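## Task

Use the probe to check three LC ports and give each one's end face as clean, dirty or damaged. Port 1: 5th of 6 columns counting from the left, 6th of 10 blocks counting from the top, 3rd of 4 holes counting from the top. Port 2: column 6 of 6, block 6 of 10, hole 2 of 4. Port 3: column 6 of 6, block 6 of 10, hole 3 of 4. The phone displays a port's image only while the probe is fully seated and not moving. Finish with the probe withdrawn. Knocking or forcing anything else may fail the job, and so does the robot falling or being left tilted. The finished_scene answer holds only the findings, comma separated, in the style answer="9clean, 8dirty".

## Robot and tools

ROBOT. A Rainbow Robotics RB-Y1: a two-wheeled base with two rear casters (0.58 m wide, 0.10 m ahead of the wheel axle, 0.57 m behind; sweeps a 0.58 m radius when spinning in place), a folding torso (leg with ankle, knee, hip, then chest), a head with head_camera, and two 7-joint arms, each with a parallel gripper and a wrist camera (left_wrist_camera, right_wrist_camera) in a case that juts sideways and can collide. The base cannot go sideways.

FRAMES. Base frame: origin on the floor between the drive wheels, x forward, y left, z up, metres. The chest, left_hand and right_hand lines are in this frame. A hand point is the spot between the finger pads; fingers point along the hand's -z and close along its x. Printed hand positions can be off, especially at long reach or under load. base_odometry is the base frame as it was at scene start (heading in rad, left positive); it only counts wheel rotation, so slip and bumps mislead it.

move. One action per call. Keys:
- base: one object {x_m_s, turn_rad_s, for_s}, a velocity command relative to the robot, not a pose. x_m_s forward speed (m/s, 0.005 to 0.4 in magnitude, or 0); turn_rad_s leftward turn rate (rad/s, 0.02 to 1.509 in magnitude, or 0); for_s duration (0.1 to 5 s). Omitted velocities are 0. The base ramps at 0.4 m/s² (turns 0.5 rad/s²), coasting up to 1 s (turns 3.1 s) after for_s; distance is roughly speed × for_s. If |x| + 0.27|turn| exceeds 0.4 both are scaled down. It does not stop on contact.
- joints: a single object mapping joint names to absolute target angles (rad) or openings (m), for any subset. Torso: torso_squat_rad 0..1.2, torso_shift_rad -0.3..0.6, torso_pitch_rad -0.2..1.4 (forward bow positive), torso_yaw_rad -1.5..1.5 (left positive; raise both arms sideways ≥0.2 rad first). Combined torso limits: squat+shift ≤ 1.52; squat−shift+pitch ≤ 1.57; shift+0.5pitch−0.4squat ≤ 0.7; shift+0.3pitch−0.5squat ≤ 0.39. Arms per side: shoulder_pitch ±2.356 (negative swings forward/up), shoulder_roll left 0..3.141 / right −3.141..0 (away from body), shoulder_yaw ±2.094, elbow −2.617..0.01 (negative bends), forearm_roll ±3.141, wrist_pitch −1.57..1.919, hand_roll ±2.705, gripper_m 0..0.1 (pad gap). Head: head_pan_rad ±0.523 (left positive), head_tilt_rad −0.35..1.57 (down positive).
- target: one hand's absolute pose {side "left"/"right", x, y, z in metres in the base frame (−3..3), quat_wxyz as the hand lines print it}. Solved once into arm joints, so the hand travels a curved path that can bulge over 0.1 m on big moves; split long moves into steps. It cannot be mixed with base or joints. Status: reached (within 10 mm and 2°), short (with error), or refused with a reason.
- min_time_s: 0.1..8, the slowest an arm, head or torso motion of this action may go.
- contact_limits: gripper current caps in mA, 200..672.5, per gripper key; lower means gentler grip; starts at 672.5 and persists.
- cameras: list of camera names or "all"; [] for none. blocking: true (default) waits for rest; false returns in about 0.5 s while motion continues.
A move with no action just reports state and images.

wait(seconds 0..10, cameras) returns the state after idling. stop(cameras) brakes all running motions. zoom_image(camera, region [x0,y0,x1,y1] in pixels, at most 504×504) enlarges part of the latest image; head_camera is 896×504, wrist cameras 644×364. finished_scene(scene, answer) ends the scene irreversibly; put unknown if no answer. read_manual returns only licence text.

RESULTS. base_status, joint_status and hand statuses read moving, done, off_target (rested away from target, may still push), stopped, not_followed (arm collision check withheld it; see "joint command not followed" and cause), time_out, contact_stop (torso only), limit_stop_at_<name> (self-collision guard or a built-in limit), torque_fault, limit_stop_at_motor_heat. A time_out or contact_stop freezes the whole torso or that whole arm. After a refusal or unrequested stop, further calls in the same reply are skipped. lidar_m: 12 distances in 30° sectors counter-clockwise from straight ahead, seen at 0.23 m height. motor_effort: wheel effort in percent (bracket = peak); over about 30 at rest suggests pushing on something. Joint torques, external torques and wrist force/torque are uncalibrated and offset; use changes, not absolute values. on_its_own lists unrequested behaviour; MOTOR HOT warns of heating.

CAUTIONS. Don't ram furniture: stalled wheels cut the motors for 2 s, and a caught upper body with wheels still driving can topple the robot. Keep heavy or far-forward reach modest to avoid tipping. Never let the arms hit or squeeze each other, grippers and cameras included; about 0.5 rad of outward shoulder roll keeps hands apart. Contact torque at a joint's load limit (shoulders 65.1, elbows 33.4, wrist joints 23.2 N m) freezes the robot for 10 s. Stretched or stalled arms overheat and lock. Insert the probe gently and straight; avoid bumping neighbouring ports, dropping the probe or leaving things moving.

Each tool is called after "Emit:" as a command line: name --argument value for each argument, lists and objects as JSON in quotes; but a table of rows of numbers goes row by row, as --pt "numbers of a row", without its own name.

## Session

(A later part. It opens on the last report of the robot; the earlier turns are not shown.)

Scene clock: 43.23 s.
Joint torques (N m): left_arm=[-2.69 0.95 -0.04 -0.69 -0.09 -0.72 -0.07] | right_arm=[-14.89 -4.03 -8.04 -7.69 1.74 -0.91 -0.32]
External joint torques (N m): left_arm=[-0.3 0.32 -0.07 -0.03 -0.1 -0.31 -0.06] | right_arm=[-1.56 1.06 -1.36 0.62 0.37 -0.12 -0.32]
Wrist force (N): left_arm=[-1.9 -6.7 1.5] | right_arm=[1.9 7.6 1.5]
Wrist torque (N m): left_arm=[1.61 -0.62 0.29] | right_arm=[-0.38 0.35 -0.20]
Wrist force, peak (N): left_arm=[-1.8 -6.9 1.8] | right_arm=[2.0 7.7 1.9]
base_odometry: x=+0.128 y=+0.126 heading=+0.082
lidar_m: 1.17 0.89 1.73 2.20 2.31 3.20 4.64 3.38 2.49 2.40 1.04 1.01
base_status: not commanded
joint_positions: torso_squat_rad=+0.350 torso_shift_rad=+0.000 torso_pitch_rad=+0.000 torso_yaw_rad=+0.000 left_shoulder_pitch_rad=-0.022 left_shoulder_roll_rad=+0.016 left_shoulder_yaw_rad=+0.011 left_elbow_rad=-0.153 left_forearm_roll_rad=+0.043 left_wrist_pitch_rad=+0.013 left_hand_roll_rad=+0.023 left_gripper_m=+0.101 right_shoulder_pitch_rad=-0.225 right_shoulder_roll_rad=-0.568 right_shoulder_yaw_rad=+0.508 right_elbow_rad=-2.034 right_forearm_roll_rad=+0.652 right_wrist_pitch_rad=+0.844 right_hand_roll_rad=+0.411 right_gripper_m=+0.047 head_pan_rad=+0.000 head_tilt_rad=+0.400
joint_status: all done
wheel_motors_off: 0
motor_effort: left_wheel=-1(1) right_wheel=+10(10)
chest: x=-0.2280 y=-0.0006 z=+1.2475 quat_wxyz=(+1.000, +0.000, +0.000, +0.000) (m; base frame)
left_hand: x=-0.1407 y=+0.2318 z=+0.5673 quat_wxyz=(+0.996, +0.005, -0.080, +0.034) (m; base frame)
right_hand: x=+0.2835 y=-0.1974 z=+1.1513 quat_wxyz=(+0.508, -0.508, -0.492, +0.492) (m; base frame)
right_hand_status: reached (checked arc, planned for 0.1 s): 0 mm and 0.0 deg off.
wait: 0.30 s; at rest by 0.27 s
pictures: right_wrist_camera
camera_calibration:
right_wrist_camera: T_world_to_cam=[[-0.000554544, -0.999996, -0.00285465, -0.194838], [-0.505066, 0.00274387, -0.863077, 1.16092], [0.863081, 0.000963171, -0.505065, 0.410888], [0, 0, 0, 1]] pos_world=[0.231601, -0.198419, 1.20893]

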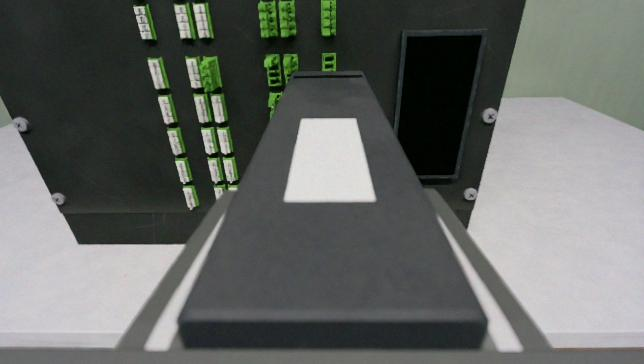

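Emit:
move --target '{"side":"right","x":0.2846,"y":-0.1973,"z":1.1514,"quat_wxyz":[0.5079,-0.5079,-0.4921,0.4921]}' --cameras '[]'

Emit:
move --target '{"side":"right","x":0.2856,"y":-0.1973,"z":1.1514,"quat_wxyz":[0.5079,-0.5079,-0.4921,0.4921]}' --cameras '[]'

Emit:
wait --seconds 0.3 --cameras '["right_wrist_camera"]'

Scene clock: 44.03 s.
Joint torques (N m): left_arm=[-2.08 1.35 -0.61 -0.67 0.02 -0.69 -0.14] | right_arm=[-16 -4.04 -9.22 -6.52 1.53 -1.28 -0.27]
External joint torques (N m): left_arm=[0.32 0.72 -0.64 -0.01 0.02 -0.27 -0.13] | right_arm=[-2.62 1.06 -2.53 1.79 0.16 -0.49 -0.26]
Wrist force (N): left_arm=[-1.8 -6.6 1.6] | right_arm=[1.6 6.8 16.8]
Wrist torque (N m): left_arm=[1.59 -0.61 0.27] | right_arm=[-0.39 0.56 -0.22]
Wrist force, peak (N): left_arm=[-1.9 -7.0 1.7] | right_arm=[1.2 6.9 25.7]
move: done
base_odometry: x=+0.128 y=+0.126 heading=+0.082
lidar_m: 1.18 0.89 1.71 2.21 2.29 3.20 4.64 3.38 2.49 2.41 1.05 1.02
base_status: not commanded
joint_positions: torso_squat_rad=+0.350 torso_shift_rad=+0.000 torso_pitch_rad=+0.000 torso_yaw_rad=+0.000 left_shoulder_pitch_rad=-0.022 left_shoulder_roll_rad=+0.016 left_shoulder_yaw_rad=+0.011 left_elbow_rad=-0.153 left_forearm_roll_rad=+0.043 left_wrist_pitch_rad=+0.013 left_hand_roll_rad=+0.023 left_gripper_m=+0.101 right_shoulder_pitch_rad=-0.228 right_shoulder_roll_rad=-0.567 right_shoulder_yaw_rad=+0.508 right_elbow_rad=-2.029 right_forearm_roll_rad=+0.652 right_wrist_pitch_rad=+0.842 right_hand_roll_rad=+0.410 right_gripper_m=+0.047 head_pan_rad=+0.000 head_tilt_rad=+0.400
joint_status: all done
wheel_motors_off: 0
motor_effort: left_wheel=+0(2) right_wheel=+14(14)
chest: x=-0.2281 y=-0.0006 z=+1.2475 quat_wxyz=(+1.000, +0.000, +0.000, +0.000) (m; base frame)
left_hand: x=-0.1407 y=+0.2318 z=+0.5673 quat_wxyz=(+0.996, +0.005, -0.080, +0.034) (m; base frame)
right_hand: x=+0.2843 y=-0.1973 z=+1.1510 quat_wxyz=(+0.508, -0.508, -0.492, +0.492) (m; base frame)
right_hand_status: reached (checked arc, planned for 0.1 s): 0 mm and 0.0 deg off.
pictures: none
No camera images: "cameras" was empty.

Scene clock: 44.57 s.
Joint torques (N m): left_arm=[-2.21 1.26 -0.34 -0.2 0.02 -0.46 -0.35] | right_arm=[-18.35 -4.55 -10.24 -4.64 1.48 -1.53 -0.1]
External joint torques (N m): left_arm=[0.2 0.63 -0.37 0.47 0.02 -0.04 -0.34] | right_arm=[-4.91 0.56 -3.54 3.67 0.1 -0.74 -0.09]
Wrist force (N): left_arm=[-1.7 -6.7 1.5] | right_arm=[0.9 6.8 32.4]
Wrist torque (N m): left_arm=[1.61 -0.59 0.27] | right_arm=[-0.45 0.63 -0.20]
Wrist force, peak (N): left_arm=[-2.1 -6.8 1.6] | right_arm=[0.4 6.9 43.7]
move: done
base_odometry: x=+0.128 y=+0.126 heading=+0.082
lidar_m: 1.18 0.89 1.73 2.19 2.30 3.19 4.64 3.37 2.49 2.41 1.03 1.02
base_status: not commanded
joint_positions: torso_squat_rad=+0.350 torso_shift_rad=+0.000 torso_pitch_rad=+0.000 torso_yaw_rad=+0.000 left_shoulder_pitch_rad=-0.022 left_shoulder_roll_rad=+0.016 left_shoulder_yaw_rad=+0.011 left_elbow_rad=-0.153 left_forearm_roll_rad=+0.043 left_wrist_pitch_rad=+0.013 left_hand_roll_rad=+0.023 left_gripper_m=+0.101 right_shoulder_pitch_rad=-0.230 right_shoulder_roll_rad=-0.567 right_shoulder_yaw_rad=+0.508 right_elbow_rad=-2.025 right_forearm_roll_rad=+0.651 right_wrist_pitch_rad=+0.841 right_hand_roll_rad=+0.410 right_gripper_m=+0.047 head_pan_rad=+0.000 head_tilt_rad=+0.400
joint_status: all done
wheel_motors_off: 0
motor_effort: left_wheel=+1(3) right_wheel=+19(19)
chest: x=-0.2284 y=-0.0006 z=+1.2475 quat_wxyz=(+1.000, +0.000, +0.000, +0.000) (m; base frame)
left_hand: x=-0.1407 y=+0.2318 z=+0.5673 quat_wxyz=(+0.996, +0.005, -0.081, +0.034) (m; base frame)
right_hand: x=+0.2850 y=-0.1972 z=+1.1509 quat_wxyz=(+0.508, -0.508, -0.492, +0.492) (m; base frame)
right_hand_status: reached (checked arc, planned for 0.1 s): 1 mm and 0.1 deg off.
pictures: none
No camera images: "cameras" was empty.

Scene clock: 44.87 s.
Joint torques (N m): left_arm=[-2.48 1.38 0.1 -0.47 -0.22 -0.64 -0.1] | right_arm=[-18.82 -4.87 -11.01 -4.76 1.56 -1.5 -0.1]
External joint torques (N m): left_arm=[-0.07 0.75 0.07 0.19 -0.22 -0.22 -0.09] | right_arm=[-5.38 0.24 -4.31 3.56 0.18 -0.7 -0.1]
Wrist force (N): left_arm=[-2.0 -6.9 1.6] | right_arm=[0.4 7.2 32.7]
Wrist torque (N m): left_arm=[1.62 -0.64 0.27] | right_arm=[-0.52 0.56 -0.23]
Wrist force, peak (N): left_arm=[-2.0 -6.9 1.6] | right_arm=[1.0 7.2 34.0]
base_odometry: x=+0.128 y=+0.126 heading=+0.082
lidar_m: 1.18 0.89 1.72 2.20 2.30 3.20 4.64 3.38 2.50 2.41 1.03 1.02
base_status: not commanded
joint_positions: torso_squat_rad=+0.350 torso_shift_rad=+0.000 torso_pitch_rad=+0.000 torso_yaw_rad=+0.000 left_shoulder_pitch_rad=-0.022 left_shoulder_roll_rad=+0.016 left_shoulder_yaw_rad=+0.011 left_elbow_rad=-0.153 left_forearm_roll_rad=+0.043 left_wrist_pitch_rad=+0.013 left_hand_roll_rad=+0.023 left_gripper_m=+0.101 right_shoulder_pitch_rad=-0.230 right_shoulder_roll_rad=-0.567 right_shoulder_yaw_rad=+0.508 right_elbow_rad=-2.025 right_forearm_roll_rad=+0.651 right_wrist_pitch_rad=+0.841 right_hand_roll_rad=+0.410 right_gripper_m=+0.047 head_pan_rad=+0.000 head_tilt_rad=+0.400
joint_status: all done
wheel_motors_off: 0
motor_effort: left_wheel=+2(3) right_wheel=+19(19)
chest: x=-0.2284 y=-0.0006 z=+1.2475 quat_wxyz=(+1.000, +0.000, +0.000, +0.000) (m; base frame)
left_hand: x=-0.1407 y=+0.2318 z=+0.5673 quat_wxyz=(+0.996, +0.005, -0.081, +0.034) (m; base frame)
right_hand: x=+0.2850 y=-0.1972 z=+1.1509 quat_wxyz=(+0.508, -0.508, -0.492, +0.492) (m; base frame)
right_hand_status: reached (checked arc, planned for 0.1 s): 1 mm and 0.1 deg off.
wait: 0.30 s; at rest by 0.27 s
pictures: right_wrist_camera
camera_calibration:
right_wrist_camera: T_world_to_cam=[[-0.000172328, -0.999995, -0.00319062, -0.194421], [-0.505451, 0.00284015, -0.86285, 1.16116], [0.862855, 0.00146401, -0.505449, 0.410007], [0, 0, 0, 1]] pos_world=[0.233102, -0.198318, 1.20853]

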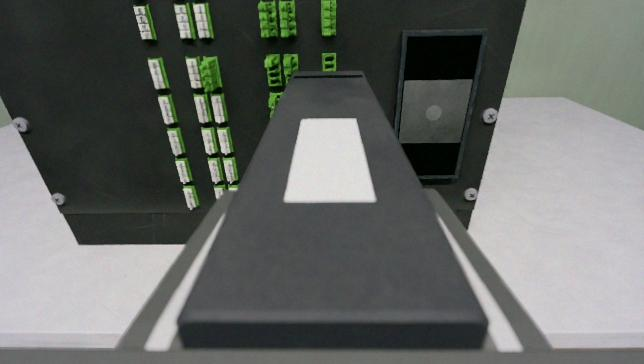

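Emit:
zoom_image --camera "right_wrist_camera" --region '[414, 93, 454, 133]'

Emit:
zoom_image --camera "right_wrist_camera" --region '[394, 70, 480, 150]'

Emit:
move --target '{"side":"right","x":0.270,"y":-0.1973,"z":1.1514,"quat_wxyz":[0.5079,-0.5079,-0.4921,0.4921]}' --min_time_s 1 --cameras '[]'

Emit:
move --target '{"side":"right","x":0.220,"y":-0.1973,"z":1.1514,"quat_wxyz":[0.5079,-0.5079,-0.4921,0.4921]}' --min_time_s 1.2 --cameras '[]'

Emit:
move --target '{"side":"right","x":0.235,"y":-0.1970,"z":1.1577,"quat_wxyz":[0.5079,-0.5079,-0.4921,0.4921]}' --min_time_s 1 --cameras '[]'

Emit:
move --target '{"side":"right","x":0.2575,"y":-0.1968,"z":1.1577,"quat_wxyz":[0.5079,-0.5079,-0.4921,0.4921]}' --min_time_s 1 --cameras '["right_wrist_camera"]'

Emit:
zoom_image --camera "right_wrist_camera" --region '[310, 45, 345, 80]'

Scaled by 12.600 from the camera's 644x364 image, which has a finer 1265x715 frame.

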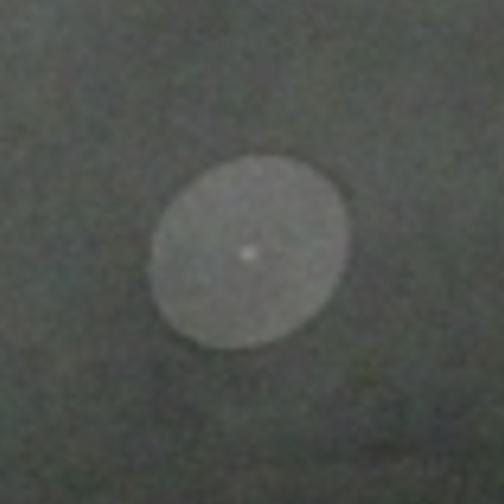

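Scaled by 5.860 from the camera's 644x364 image, which has a finer 1265x715 frame.

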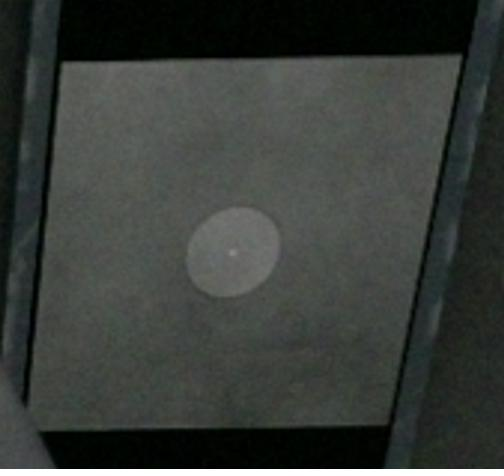

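Scene clock: 46.73 s.
Joint torques (N m): left_arm=[-2.56 0.65 -0.21 -0.64 -0.13 -0.39 0.07] | right_arm=[-12.63 -7.02 -6.83 -9.09 1.94 -1.01 -0.01]
External joint torques (N m): left_arm=[-0.16 0.02 -0.24 0.02 -0.13 0.03 0.08] | right_arm=[-0.04 -2.04 -0.32 -0.72 0.55 -0.2 -0.01]
Wrist force (N): left_arm=[-1.7 -6.9 1.4] | right_arm=[1.9 7.3 1.6]
Wrist torque (N m): left_arm=[1.63 -0.58 0.28] | right_arm=[-0.37 0.44 -0.25]
Wrist force, peak (N): left_arm=[-2.0 -7.0 1.6] | right_arm=[0.8 7.0 33.5]
move: done
base_odometry: x=+0.128 y=+0.126 heading=+0.082
lidar_m: 1.18 0.89 1.73 2.20 2.30 3.19 4.64 3.37 2.49 2.41 1.03 1.02
base_status: not commanded
joint_positions: torso_squat_rad=+0.350 torso_shift_rad=+0.000 torso_pitch_rad=+0.000 torso_yaw_rad=+0.000 left_shoulder_pitch_rad=-0.022 left_shoulder_roll_rad=+0.016 left_shoulder_yaw_rad=+0.011 left_elbow_rad=-0.153 left_forearm_roll_rad=+0.043 left_wrist_pitch_rad=+0.013 left_hand_roll_rad=+0.023 left_gripper_m=+0.101 right_shoulder_pitch_rad=-0.187 right_shoulder_roll_rad=-0.575 right_shoulder_yaw_rad=+0.513 right_elbow_rad=-2.085 right_forearm_roll_rad=+0.665 right_wrist_pitch_rad=+0.860 right_hand_roll_rad=+0.416 right_gripper_m=+0.047 head_pan_rad=+0.000 head_tilt_rad=+0.400
joint_status: all done
wheel_motors_off: 0
motor_effort: left_wheel=-1(2) right_wheel=+9(19)
chest: x=-0.2281 y=-0.0006 z=+1.2475 quat_wxyz=(+1.000, +0.000, +0.000, +0.000) (m; base frame)
left_hand: x=-0.1407 y=+0.2318 z=+0.5673 quat_wxyz=(+0.996, +0.005, -0.080, +0.034) (m; base frame)
right_hand: x=+0.2704 y=-0.1973 z=+1.1511 quat_wxyz=(+0.508, -0.508, -0.492, +0.492) (m; base frame)
right_hand_status: reached (checked arc, planned for 1.0 s): 0 mm and 0.0 deg off.
pictures: none
No camera images: "cameras" was empty.

Scene clock: 48.27 s.
Joint torques (N m): left_arm=[-3.18 0.46 0.13 -0.27 -0.09 -0.69 -0.25] | right_arm=[-9.9 -6.38 -5.89 -9.43 1.96 -0.83 0.26]
External joint torques (N m): left_arm=[-0.78 -0.17 0.1 0.39 -0.09 -0.27 -0.24] | right_arm=[-0.2 -1.81 -0.15 -0.81 0.52 0 0.26]
Wrist force (N): left_arm=[-1.8 -6.6 1.3] | right_arm=[2.1 7.9 1.8]
Wrist torque (N m): left_arm=[1.59 -0.60 0.29] | right_arm=[-0.25 0.44 -0.20]
Wrist force, peak (N): left_arm=[-1.8 -7.1 1.6] | right_arm=[2.1 8.3 1.9]
move: done
base_odometry: x=+0.128 y=+0.126 heading=+0.082
lidar_m: 1.18 0.89 1.72 2.20 2.31 3.19 4.64 3.37 2.50 2.41 1.04 1.02
base_status: not commanded
joint_positions: torso_squat_rad=+0.350 torso_shift_rad=+0.000 torso_pitch_rad=+0.000 torso_yaw_rad=+0.000 left_shoulder_pitch_rad=-0.022 left_shoulder_roll_rad=+0.016 left_shoulder_yaw_rad=+0.011 left_elbow_rad=-0.153 left_forearm_roll_rad=+0.043 left_wrist_pitch_rad=+0.013 left_hand_roll_rad=+0.023 left_gripper_m=+0.101 right_shoulder_pitch_rad=-0.037 right_shoulder_roll_rad=-0.601 right_shoulder_yaw_rad=+0.539 right_elbow_rad=-2.267 right_forearm_roll_rad=+0.732 right_wrist_pitch_rad=+0.907 right_hand_roll_rad=+0.431 right_gripper_m=+0.047 head_pan_rad=+0.000 head_tilt_rad=+0.400
joint_status: all done
wheel_motors_off: 0
motor_effort: left_wheel=+0(1) right_wheel=+9(9)
chest: x=-0.2281 y=-0.0006 z=+1.2475 quat_wxyz=(+1.000, +0.000, +0.000, +0.000) (m; base frame)
left_hand: x=-0.1407 y=+0.2318 z=+0.5673 quat_wxyz=(+0.996, +0.005, -0.080, +0.034) (m; base frame)
right_hand: x=+0.2205 y=-0.1972 z=+1.1513 quat_wxyz=(+0.508, -0.508, -0.492, +0.492) (m; base frame)
right_hand_status: reached (checked arc, planned for 1.2 s): 1 mm and 0.1 deg off.
pictures: none
No camera images: "cameras" was empty.

Scene clock: 49.60 s.
Joint torques (N m): left_arm=[-3.58 0.54 -0.14 -0.35 -0.08 -0.41 -0.23] | right_arm=[-11.93 -3.61 -8.15 -7.86 1.67 -1 0.01]
External joint torques (N m): left_arm=[-1.18 -0.09 -0.17 0.31 -0.08 0 -0.22] | right_arm=[-1.29 1.15 -2.11 0.58 0.23 -0.14 0.02]
Wrist force (N): left_arm=[-2.0 -6.8 1.4] | right_arm=[1.8 7.4 1.8]
Wrist torque (N m): left_arm=[1.61 -0.63 0.28] | right_arm=[-0.18 0.37 -0.25]
Wrist force, peak (N): left_arm=[-1.8 -7.0 1.8] | right_arm=[2.6 8.7 1.7]
move: done
base_odometry: x=+0.128 y=+0.126 heading=+0.082
lidar_m: 1.19 0.90 1.72 2.19 2.30 3.19 4.64 3.37 2.49 2.41 1.04 1.03
base_status: not commanded
joint_positions: torso_squat_rad=+0.350 torso_shift_rad=+0.000 torso_pitch_rad=+0.000 torso_yaw_rad=+0.000 left_shoulder_pitch_rad=-0.022 left_shoulder_roll_rad=+0.016 left_shoulder_yaw_rad=+0.011 left_elbow_rad=-0.153 left_forearm_roll_rad=+0.043 left_wrist_pitch_rad=+0.013 left_hand_roll_rad=+0.023 left_gripper_m=+0.101 right_shoulder_pitch_rad=-0.091 right_shoulder_roll_rad=-0.599 right_shoulder_yaw_rad=+0.526 right_elbow_rad=-2.233 right_forearm_roll_rad=+0.686 right_wrist_pitch_rad=+0.913 right_hand_roll_rad=+0.447 right_gripper_m=+0.047 head_pan_rad=+0.000 head_tilt_rad=+0.400
joint_status: all done
wheel_motors_off: 0
motor_effort: left_wheel=+0(1) right_wheel=+9(9)
chest: x=-0.2281 y=-0.0006 z=+1.2475 quat_wxyz=(+1.000, +0.000, +0.000, +0.000) (m; base frame)
left_hand: x=-0.1407 y=+0.2318 z=+0.5673 quat_wxyz=(+0.996, +0.005, -0.080, +0.034) (m; base frame)
right_hand: x=+0.2349 y=-0.1970 z=+1.1574 quat_wxyz=(+0.508, -0.508, -0.492, +0.492) (m; base frame)
right_hand_status: reached (checked arc, planned for 1.0 s): 0 mm and 0.0 deg off.
pictures: none
No camera images: "cameras" was empty.

Scene clock: 50.93 s.
Joint torques (N m): left_arm=[-2.54 1.32 -0.5 -0.43 -0.05 -0.52 -0.18] | right_arm=[-13.83 -3.71 -8.77 -7.54 1.58 -1.53 -0.25]
External joint torques (N m): left_arm=[-0.15 0.69 -0.53 0.23 -0.05 -0.1 -0.17] | right_arm=[-1.89 1.21 -2.39 0.79 0.16 -0.69 -0.25]
Wrist force (N): left_arm=[-1.8 -6.6 1.6] | right_arm=[2.1 8.4 1.3]
Wrist torque (N m): left_arm=[1.60 -0.60 0.27] | right_arm=[-0.32 0.43 -0.20]
Wrist force, peak (N): left_arm=[-1.9 -6.9 1.8] | right_arm=[2.0 8.4 1.5]
move: done
base_odometry: x=+0.128 y=+0.126 heading=+0.082
lidar_m: 1.18 0.90 1.73 2.20 2.30 3.19 4.64 3.39 2.49 2.41 1.04 1.03
base_status: not commanded
joint_positions: torso_squat_rad=+0.350 torso_shift_rad=+0.000 torso_pitch_rad=+0.000 torso_yaw_rad=+0.000 left_shoulder_pitch_rad=-0.022 left_shoulder_roll_rad=+0.016 left_shoulder_yaw_rad=+0.011 left_elbow_rad=-0.153 left_forearm_roll_rad=+0.043 left_wrist_pitch_rad=+0.013 left_hand_roll_rad=+0.023 left_gripper_m=+0.101 right_shoulder_pitch_rad=-0.158 right_shoulder_roll_rad=-0.587 right_shoulder_yaw_rad=+0.514 right_elbow_rad=-2.151 right_forearm_roll_rad=+0.656 right_wrist_pitch_rad=+0.891 right_hand_roll_rad=+0.441 right_gripper_m=+0.047 head_pan_rad=+0.000 head_tilt_rad=+0.400
joint_status: all done
wheel_motors_off: 0
motor_effort: left_wheel=+0(1) right_wheel=+9(9)
chest: x=-0.2281 y=-0.0006 z=+1.2475 quat_wxyz=(+1.000, +0.000, +0.000, +0.000) (m; base frame)
left_hand: x=-0.1407 y=+0.2318 z=+0.5673 quat_wxyz=(+0.996, +0.005, -0.080, +0.034) (m; base frame)
right_hand: x=+0.2574 y=-0.1969 z=+1.1574 quat_wxyz=(+0.508, -0.508, -0.492, +0.492) (m; base frame)
right_hand_status: reached (checked arc, planned for 1.0 s): 0 mm and 0.1 deg off.
pictures: right_wrist_camera
camera_calibration:
right_wrist_camera: T_world_to_cam=[[-0.00055493, -0.999996, -0.00285434, -0.194336], [-0.505258, 0.00274358, -0.862964, 1.1529], [0.862968, 0.000963293, -0.505258, 0.436753], [0, 0, 0, 1]] pos_world=[0.205501, -0.197919, 1.21503]

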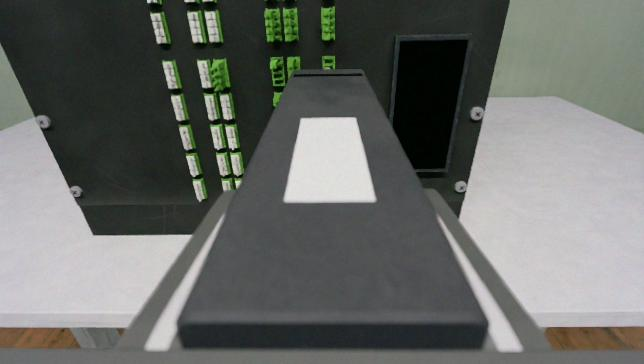

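Scaled by 14.400 from the camera's 644x364 image, which has a finer 1265x715 frame.

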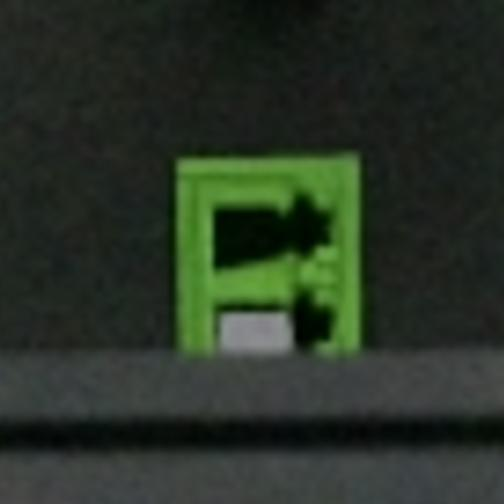

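Emit:
move --target '{"side":"right","x":0.256,"y":-0.1968,"z":1.1577,"quat_wxyz":[0.5094,-0.5064,-0.4906,0.4936]}' --min_time_s 1 --cameras '[]'

Emit:
move --target '{"side":"right","x":0.264,"y":-0.1968,"z":1.1577,"quat_wxyz":[0.5094,-0.5064,-0.4906,0.4936]}' --min_time_s 1 --cameras '["right_wrist_camera"]'

Emit:
zoom_image --camera "right_wrist_camera" --region '[310, 45, 345, 80]'

Scene clock: 53.07 s.
Joint torques (N m): left_arm=[-2.75 1.28 0.65 -0.27 -0.09 -0.66 0.08] | right_arm=[-11.43 -7.56 -6.52 -9.11 1.51 -0.86 0.26]
External joint torques (N m): left_arm=[-0.36 0.65 0.62 0.39 -0.09 -0.24 0.09] | right_arm=[0.46 -2.62 -0.13 -0.8 0.08 0 0.27]
Wrist force (N): left_arm=[-1.7 -6.7 1.5] | right_arm=[2.0 8.3 1.7]
Wrist torque (N m): left_arm=[1.59 -0.60 0.26] | right_arm=[-0.32 0.41 -0.20]
Wrist force, peak (N): left_arm=[-2.0 -7.0 1.6] | right_arm=[2.2 8.4 1.8]
move: done
base_odometry: x=+0.128 y=+0.126 heading=+0.082
lidar_m: 1.18 0.89 1.72 2.20 2.30 3.19 4.64 3.38 2.50 2.40 1.04 1.01
base_status: not commanded
joint_positions: torso_squat_rad=+0.350 torso_shift_rad=+0.000 torso_pitch_rad=+0.000 torso_yaw_rad=+0.000 left_shoulder_pitch_rad=-0.022 left_shoulder_roll_rad=+0.016 left_shoulder_yaw_rad=+0.011 left_elbow_rad=-0.153 left_forearm_roll_rad=+0.043 left_wrist_pitch_rad=+0.013 left_hand_roll_rad=+0.023 left_gripper_m=+0.101 right_shoulder_pitch_rad=-0.158 right_shoulder_roll_rad=-0.589 right_shoulder_yaw_rad=+0.515 right_elbow_rad=-2.159 right_forearm_roll_rad=+0.647 right_wrist_pitch_rad=+0.900 right_hand_roll_rad=+0.448 right_gripper_m=+0.047 head_pan_rad=+0.000 head_tilt_rad=+0.400
joint_status: all done
wheel_motors_off: 0
motor_effort: left_wheel=-1(1) right_wheel=+9(10)
chest: x=-0.2281 y=-0.0006 z=+1.2475 quat_wxyz=(+1.000, +0.000, +0.000, +0.000) (m; base frame)
left_hand: x=-0.1407 y=+0.2318 z=+0.5673 quat_wxyz=(+0.996, +0.005, -0.080, +0.034) (m; base frame)
right_hand: x=+0.2561 y=-0.1968 z=+1.1575 quat_wxyz=(+0.510, -0.506, -0.491, +0.493) (m; base frame)
right_hand_status: reached (checked arc, planned for 1.0 s): 0 mm and 0.0 deg off.
pictures: none
No camera images: "cameras" was empty.

Scene clock: 54.40 s.
Joint torques (N m): left_arm=[-2.81 0.42 -0.71 -0.44 0.02 -0.51 0.1] | right_arm=[-14.36 -3.89 -8.43 -7.51 1.62 -1.42 -0.24]
External joint torques (N m): left_arm=[-0.41 -0.21 -0.74 0.22 0.02 -0.09 0.11] | right_arm=[-2.04 1.12 -1.93 0.76 0.2 -0.56 -0.24]
Wrist force (N): left_arm=[-2.0 -6.7 1.4] | right_arm=[1.8 7.8 2.2]
Wrist torque (N m): left_arm=[1.60 -0.62 0.27] | right_arm=[-0.23 0.38 -0.19]
Wrist force, peak (N): left_arm=[-1.9 -6.9 1.9] | right_arm=[2.2 8.4 1.4]
move: done
base_odometry: x=+0.128 y=+0.126 heading=+0.082
lidar_m: 1.18 0.89 1.71 2.20 2.30 3.19 4.64 3.37 2.49 2.42 1.04 1.01
base_status: not commanded
joint_positions: torso_squat_rad=+0.350 torso_shift_rad=+0.000 torso_pitch_rad=+0.000 torso_yaw_rad=+0.000 left_shoulder_pitch_rad=-0.022 left_shoulder_roll_rad=+0.016 left_shoulder_yaw_rad=+0.011 left_elbow_rad=-0.153 left_forearm_roll_rad=+0.043 left_wrist_pitch_rad=+0.013 left_hand_roll_rad=+0.023 left_gripper_m=+0.101 right_shoulder_pitch_rad=-0.180 right_shoulder_roll_rad=-0.586 right_shoulder_yaw_rad=+0.511 right_elbow_rad=-2.131 right_forearm_roll_rad=+0.637 right_wrist_pitch_rad=+0.892 right_hand_roll_rad=+0.446 right_gripper_m=+0.047 head_pan_rad=+0.000 head_tilt_rad=+0.400
joint_status: all done
wheel_motors_off: 0
motor_effort: left_wheel=-1(1) right_wheel=+9(9)
chest: x=-0.2281 y=-0.0006 z=+1.2475 quat_wxyz=(+1.000, +0.000, +0.000, +0.000) (m; base frame)
left_hand: x=-0.1407 y=+0.2318 z=+0.5673 quat_wxyz=(+0.996, +0.005, -0.080, +0.034) (m; base frame)
right_hand: x=+0.2636 y=-0.1969 z=+1.1575 quat_wxyz=(+0.509, -0.506, -0.490, +0.494) (m; base frame)
right_hand_status: reached (checked arc, planned for 1.0 s): 1 mm and 0.0 deg off.
pictures: right_wrist_camera
camera_calibration:
right_wrist_camera: T_world_to_cam=[[-0.000723175, -0.999995, -0.00310953, -0.194085], [-0.510427, 0.00304307, -0.859915, 1.15398], [0.859921, 0.000965318, -0.510427, 0.438283], [0, 0, 0, 1]] pos_world=[0.211993, -0.198018, 1.21543]

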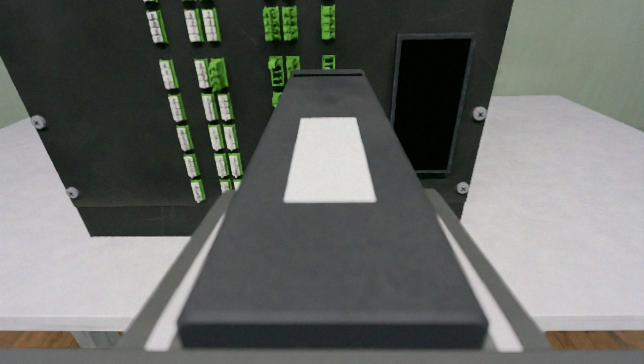

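Scaled by 14.400 from the camera's 644x364 image, which has a finer 1265x715 frame.

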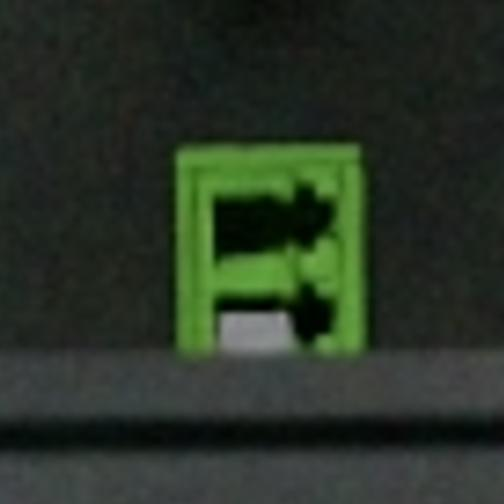

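Emit:
move --target '{"side":"right","x":0.268,"y":-0.1970,"z":1.1582,"quat_wxyz":[0.5094,-0.5064,-0.4906,0.4936]}' --min_time_s 1 --cameras '["right_wrist_camera"]'

Emit:
zoom_image --camera "right_wrist_camera" --region '[310, 45, 345, 80]'

Emit:
move --target '{"side":"right","x":0.2705,"y":-0.1970,"z":1.1582,"quat_wxyz":[0.5094,-0.5064,-0.4906,0.4936]}' --min_time_s 0.5 --cameras '["right_wrist_camera"]'

Emit:
zoom_image --camera "right_wrist_camera" --region '[310, 45, 345, 80]'

Scene clock: 56.30 s.
Joint torques (N m): left_arm=[-2.78 0.77 -0.56 -0.63 0 -0.58 0.17] | right_arm=[-14.44 -4.12 -8.29 -7.24 1.63 -1.48 -0.16]
External joint torques (N m): left_arm=[-0.38 0.14 -0.59 0.03 0 -0.16 0.18] | right_arm=[-1.88 0.95 -1.73 1 0.22 -0.63 -0.15]
Wrist force (N): left_arm=[-1.9 -6.8 1.5] | right_arm=[2.0 7.8 1.2]
Wrist torque (N m): left_arm=[1.62 -0.62 0.27] | right_arm=[-0.23 0.42 -0.19]
Wrist force, peak (N): left_arm=[-1.8 -6.9 1.7] | right_arm=[1.7 8.6 1.4]
move: done
base_odometry: x=+0.128 y=+0.126 heading=+0.082
lidar_m: 1.18 0.89 1.72 2.20 2.31 3.20 4.65 3.38 2.50 2.40 1.05 1.03
base_status: not commanded
joint_positions: torso_squat_rad=+0.350 torso_shift_rad=+0.000 torso_pitch_rad=+0.000 torso_yaw_rad=+0.000 left_shoulder_pitch_rad=-0.022 left_shoulder_roll_rad=+0.016 left_shoulder_yaw_rad=+0.011 left_elbow_rad=-0.153 left_forearm_roll_rad=+0.043 left_wrist_pitch_rad=+0.013 left_hand_roll_rad=+0.023 left_gripper_m=+0.101 right_shoulder_pitch_rad=-0.192 right_shoulder_roll_rad=-0.585 right_shoulder_yaw_rad=+0.509 right_elbow_rad=-2.115 right_forearm_roll_rad=+0.631 right_wrist_pitch_rad=+0.888 right_hand_roll_rad=+0.445 right_gripper_m=+0.047 head_pan_rad=+0.000 head_tilt_rad=+0.400
joint_status: all done
wheel_motors_off: 0
motor_effort: left_wheel=+0(1) right_wheel=+9(9)
chest: x=-0.2281 y=-0.0006 z=+1.2475 quat_wxyz=(+1.000, +0.000, +0.000, +0.000) (m; base frame)
left_hand: x=-0.1407 y=+0.2318 z=+0.5673 quat_wxyz=(+0.996, +0.005, -0.080, +0.034) (m; base frame)
right_hand: x=+0.2678 y=-0.1971 z=+1.1579 quat_wxyz=(+0.509, -0.506, -0.490, +0.494) (m; base frame)
right_hand_status: reached (checked arc, planned for 1.0 s): 0 mm and 0.1 deg off.
pictures: right_wrist_camera
camera_calibration:
right_wrist_camera: T_world_to_cam=[[-0.000622192, -0.999995, -0.00293698, -0.194512], [-0.510429, 0.00284315, -0.859915, 1.15643], [0.85992, 0.000964087, -0.510429, 0.434877], [0, 0, 0, 1]] pos_world=[0.216193, -0.198218, 1.21583]

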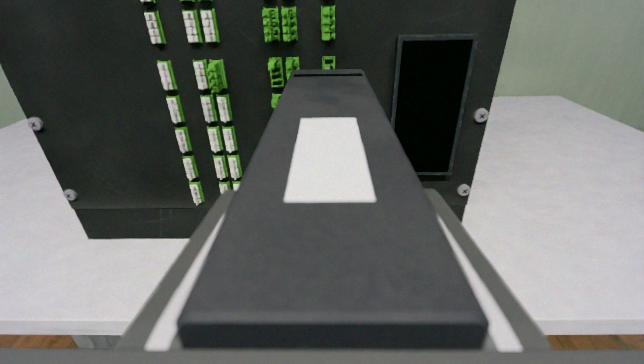

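Scaled by 14.400 from the camera's 644x364 image, which has a finer 1265x715 frame.

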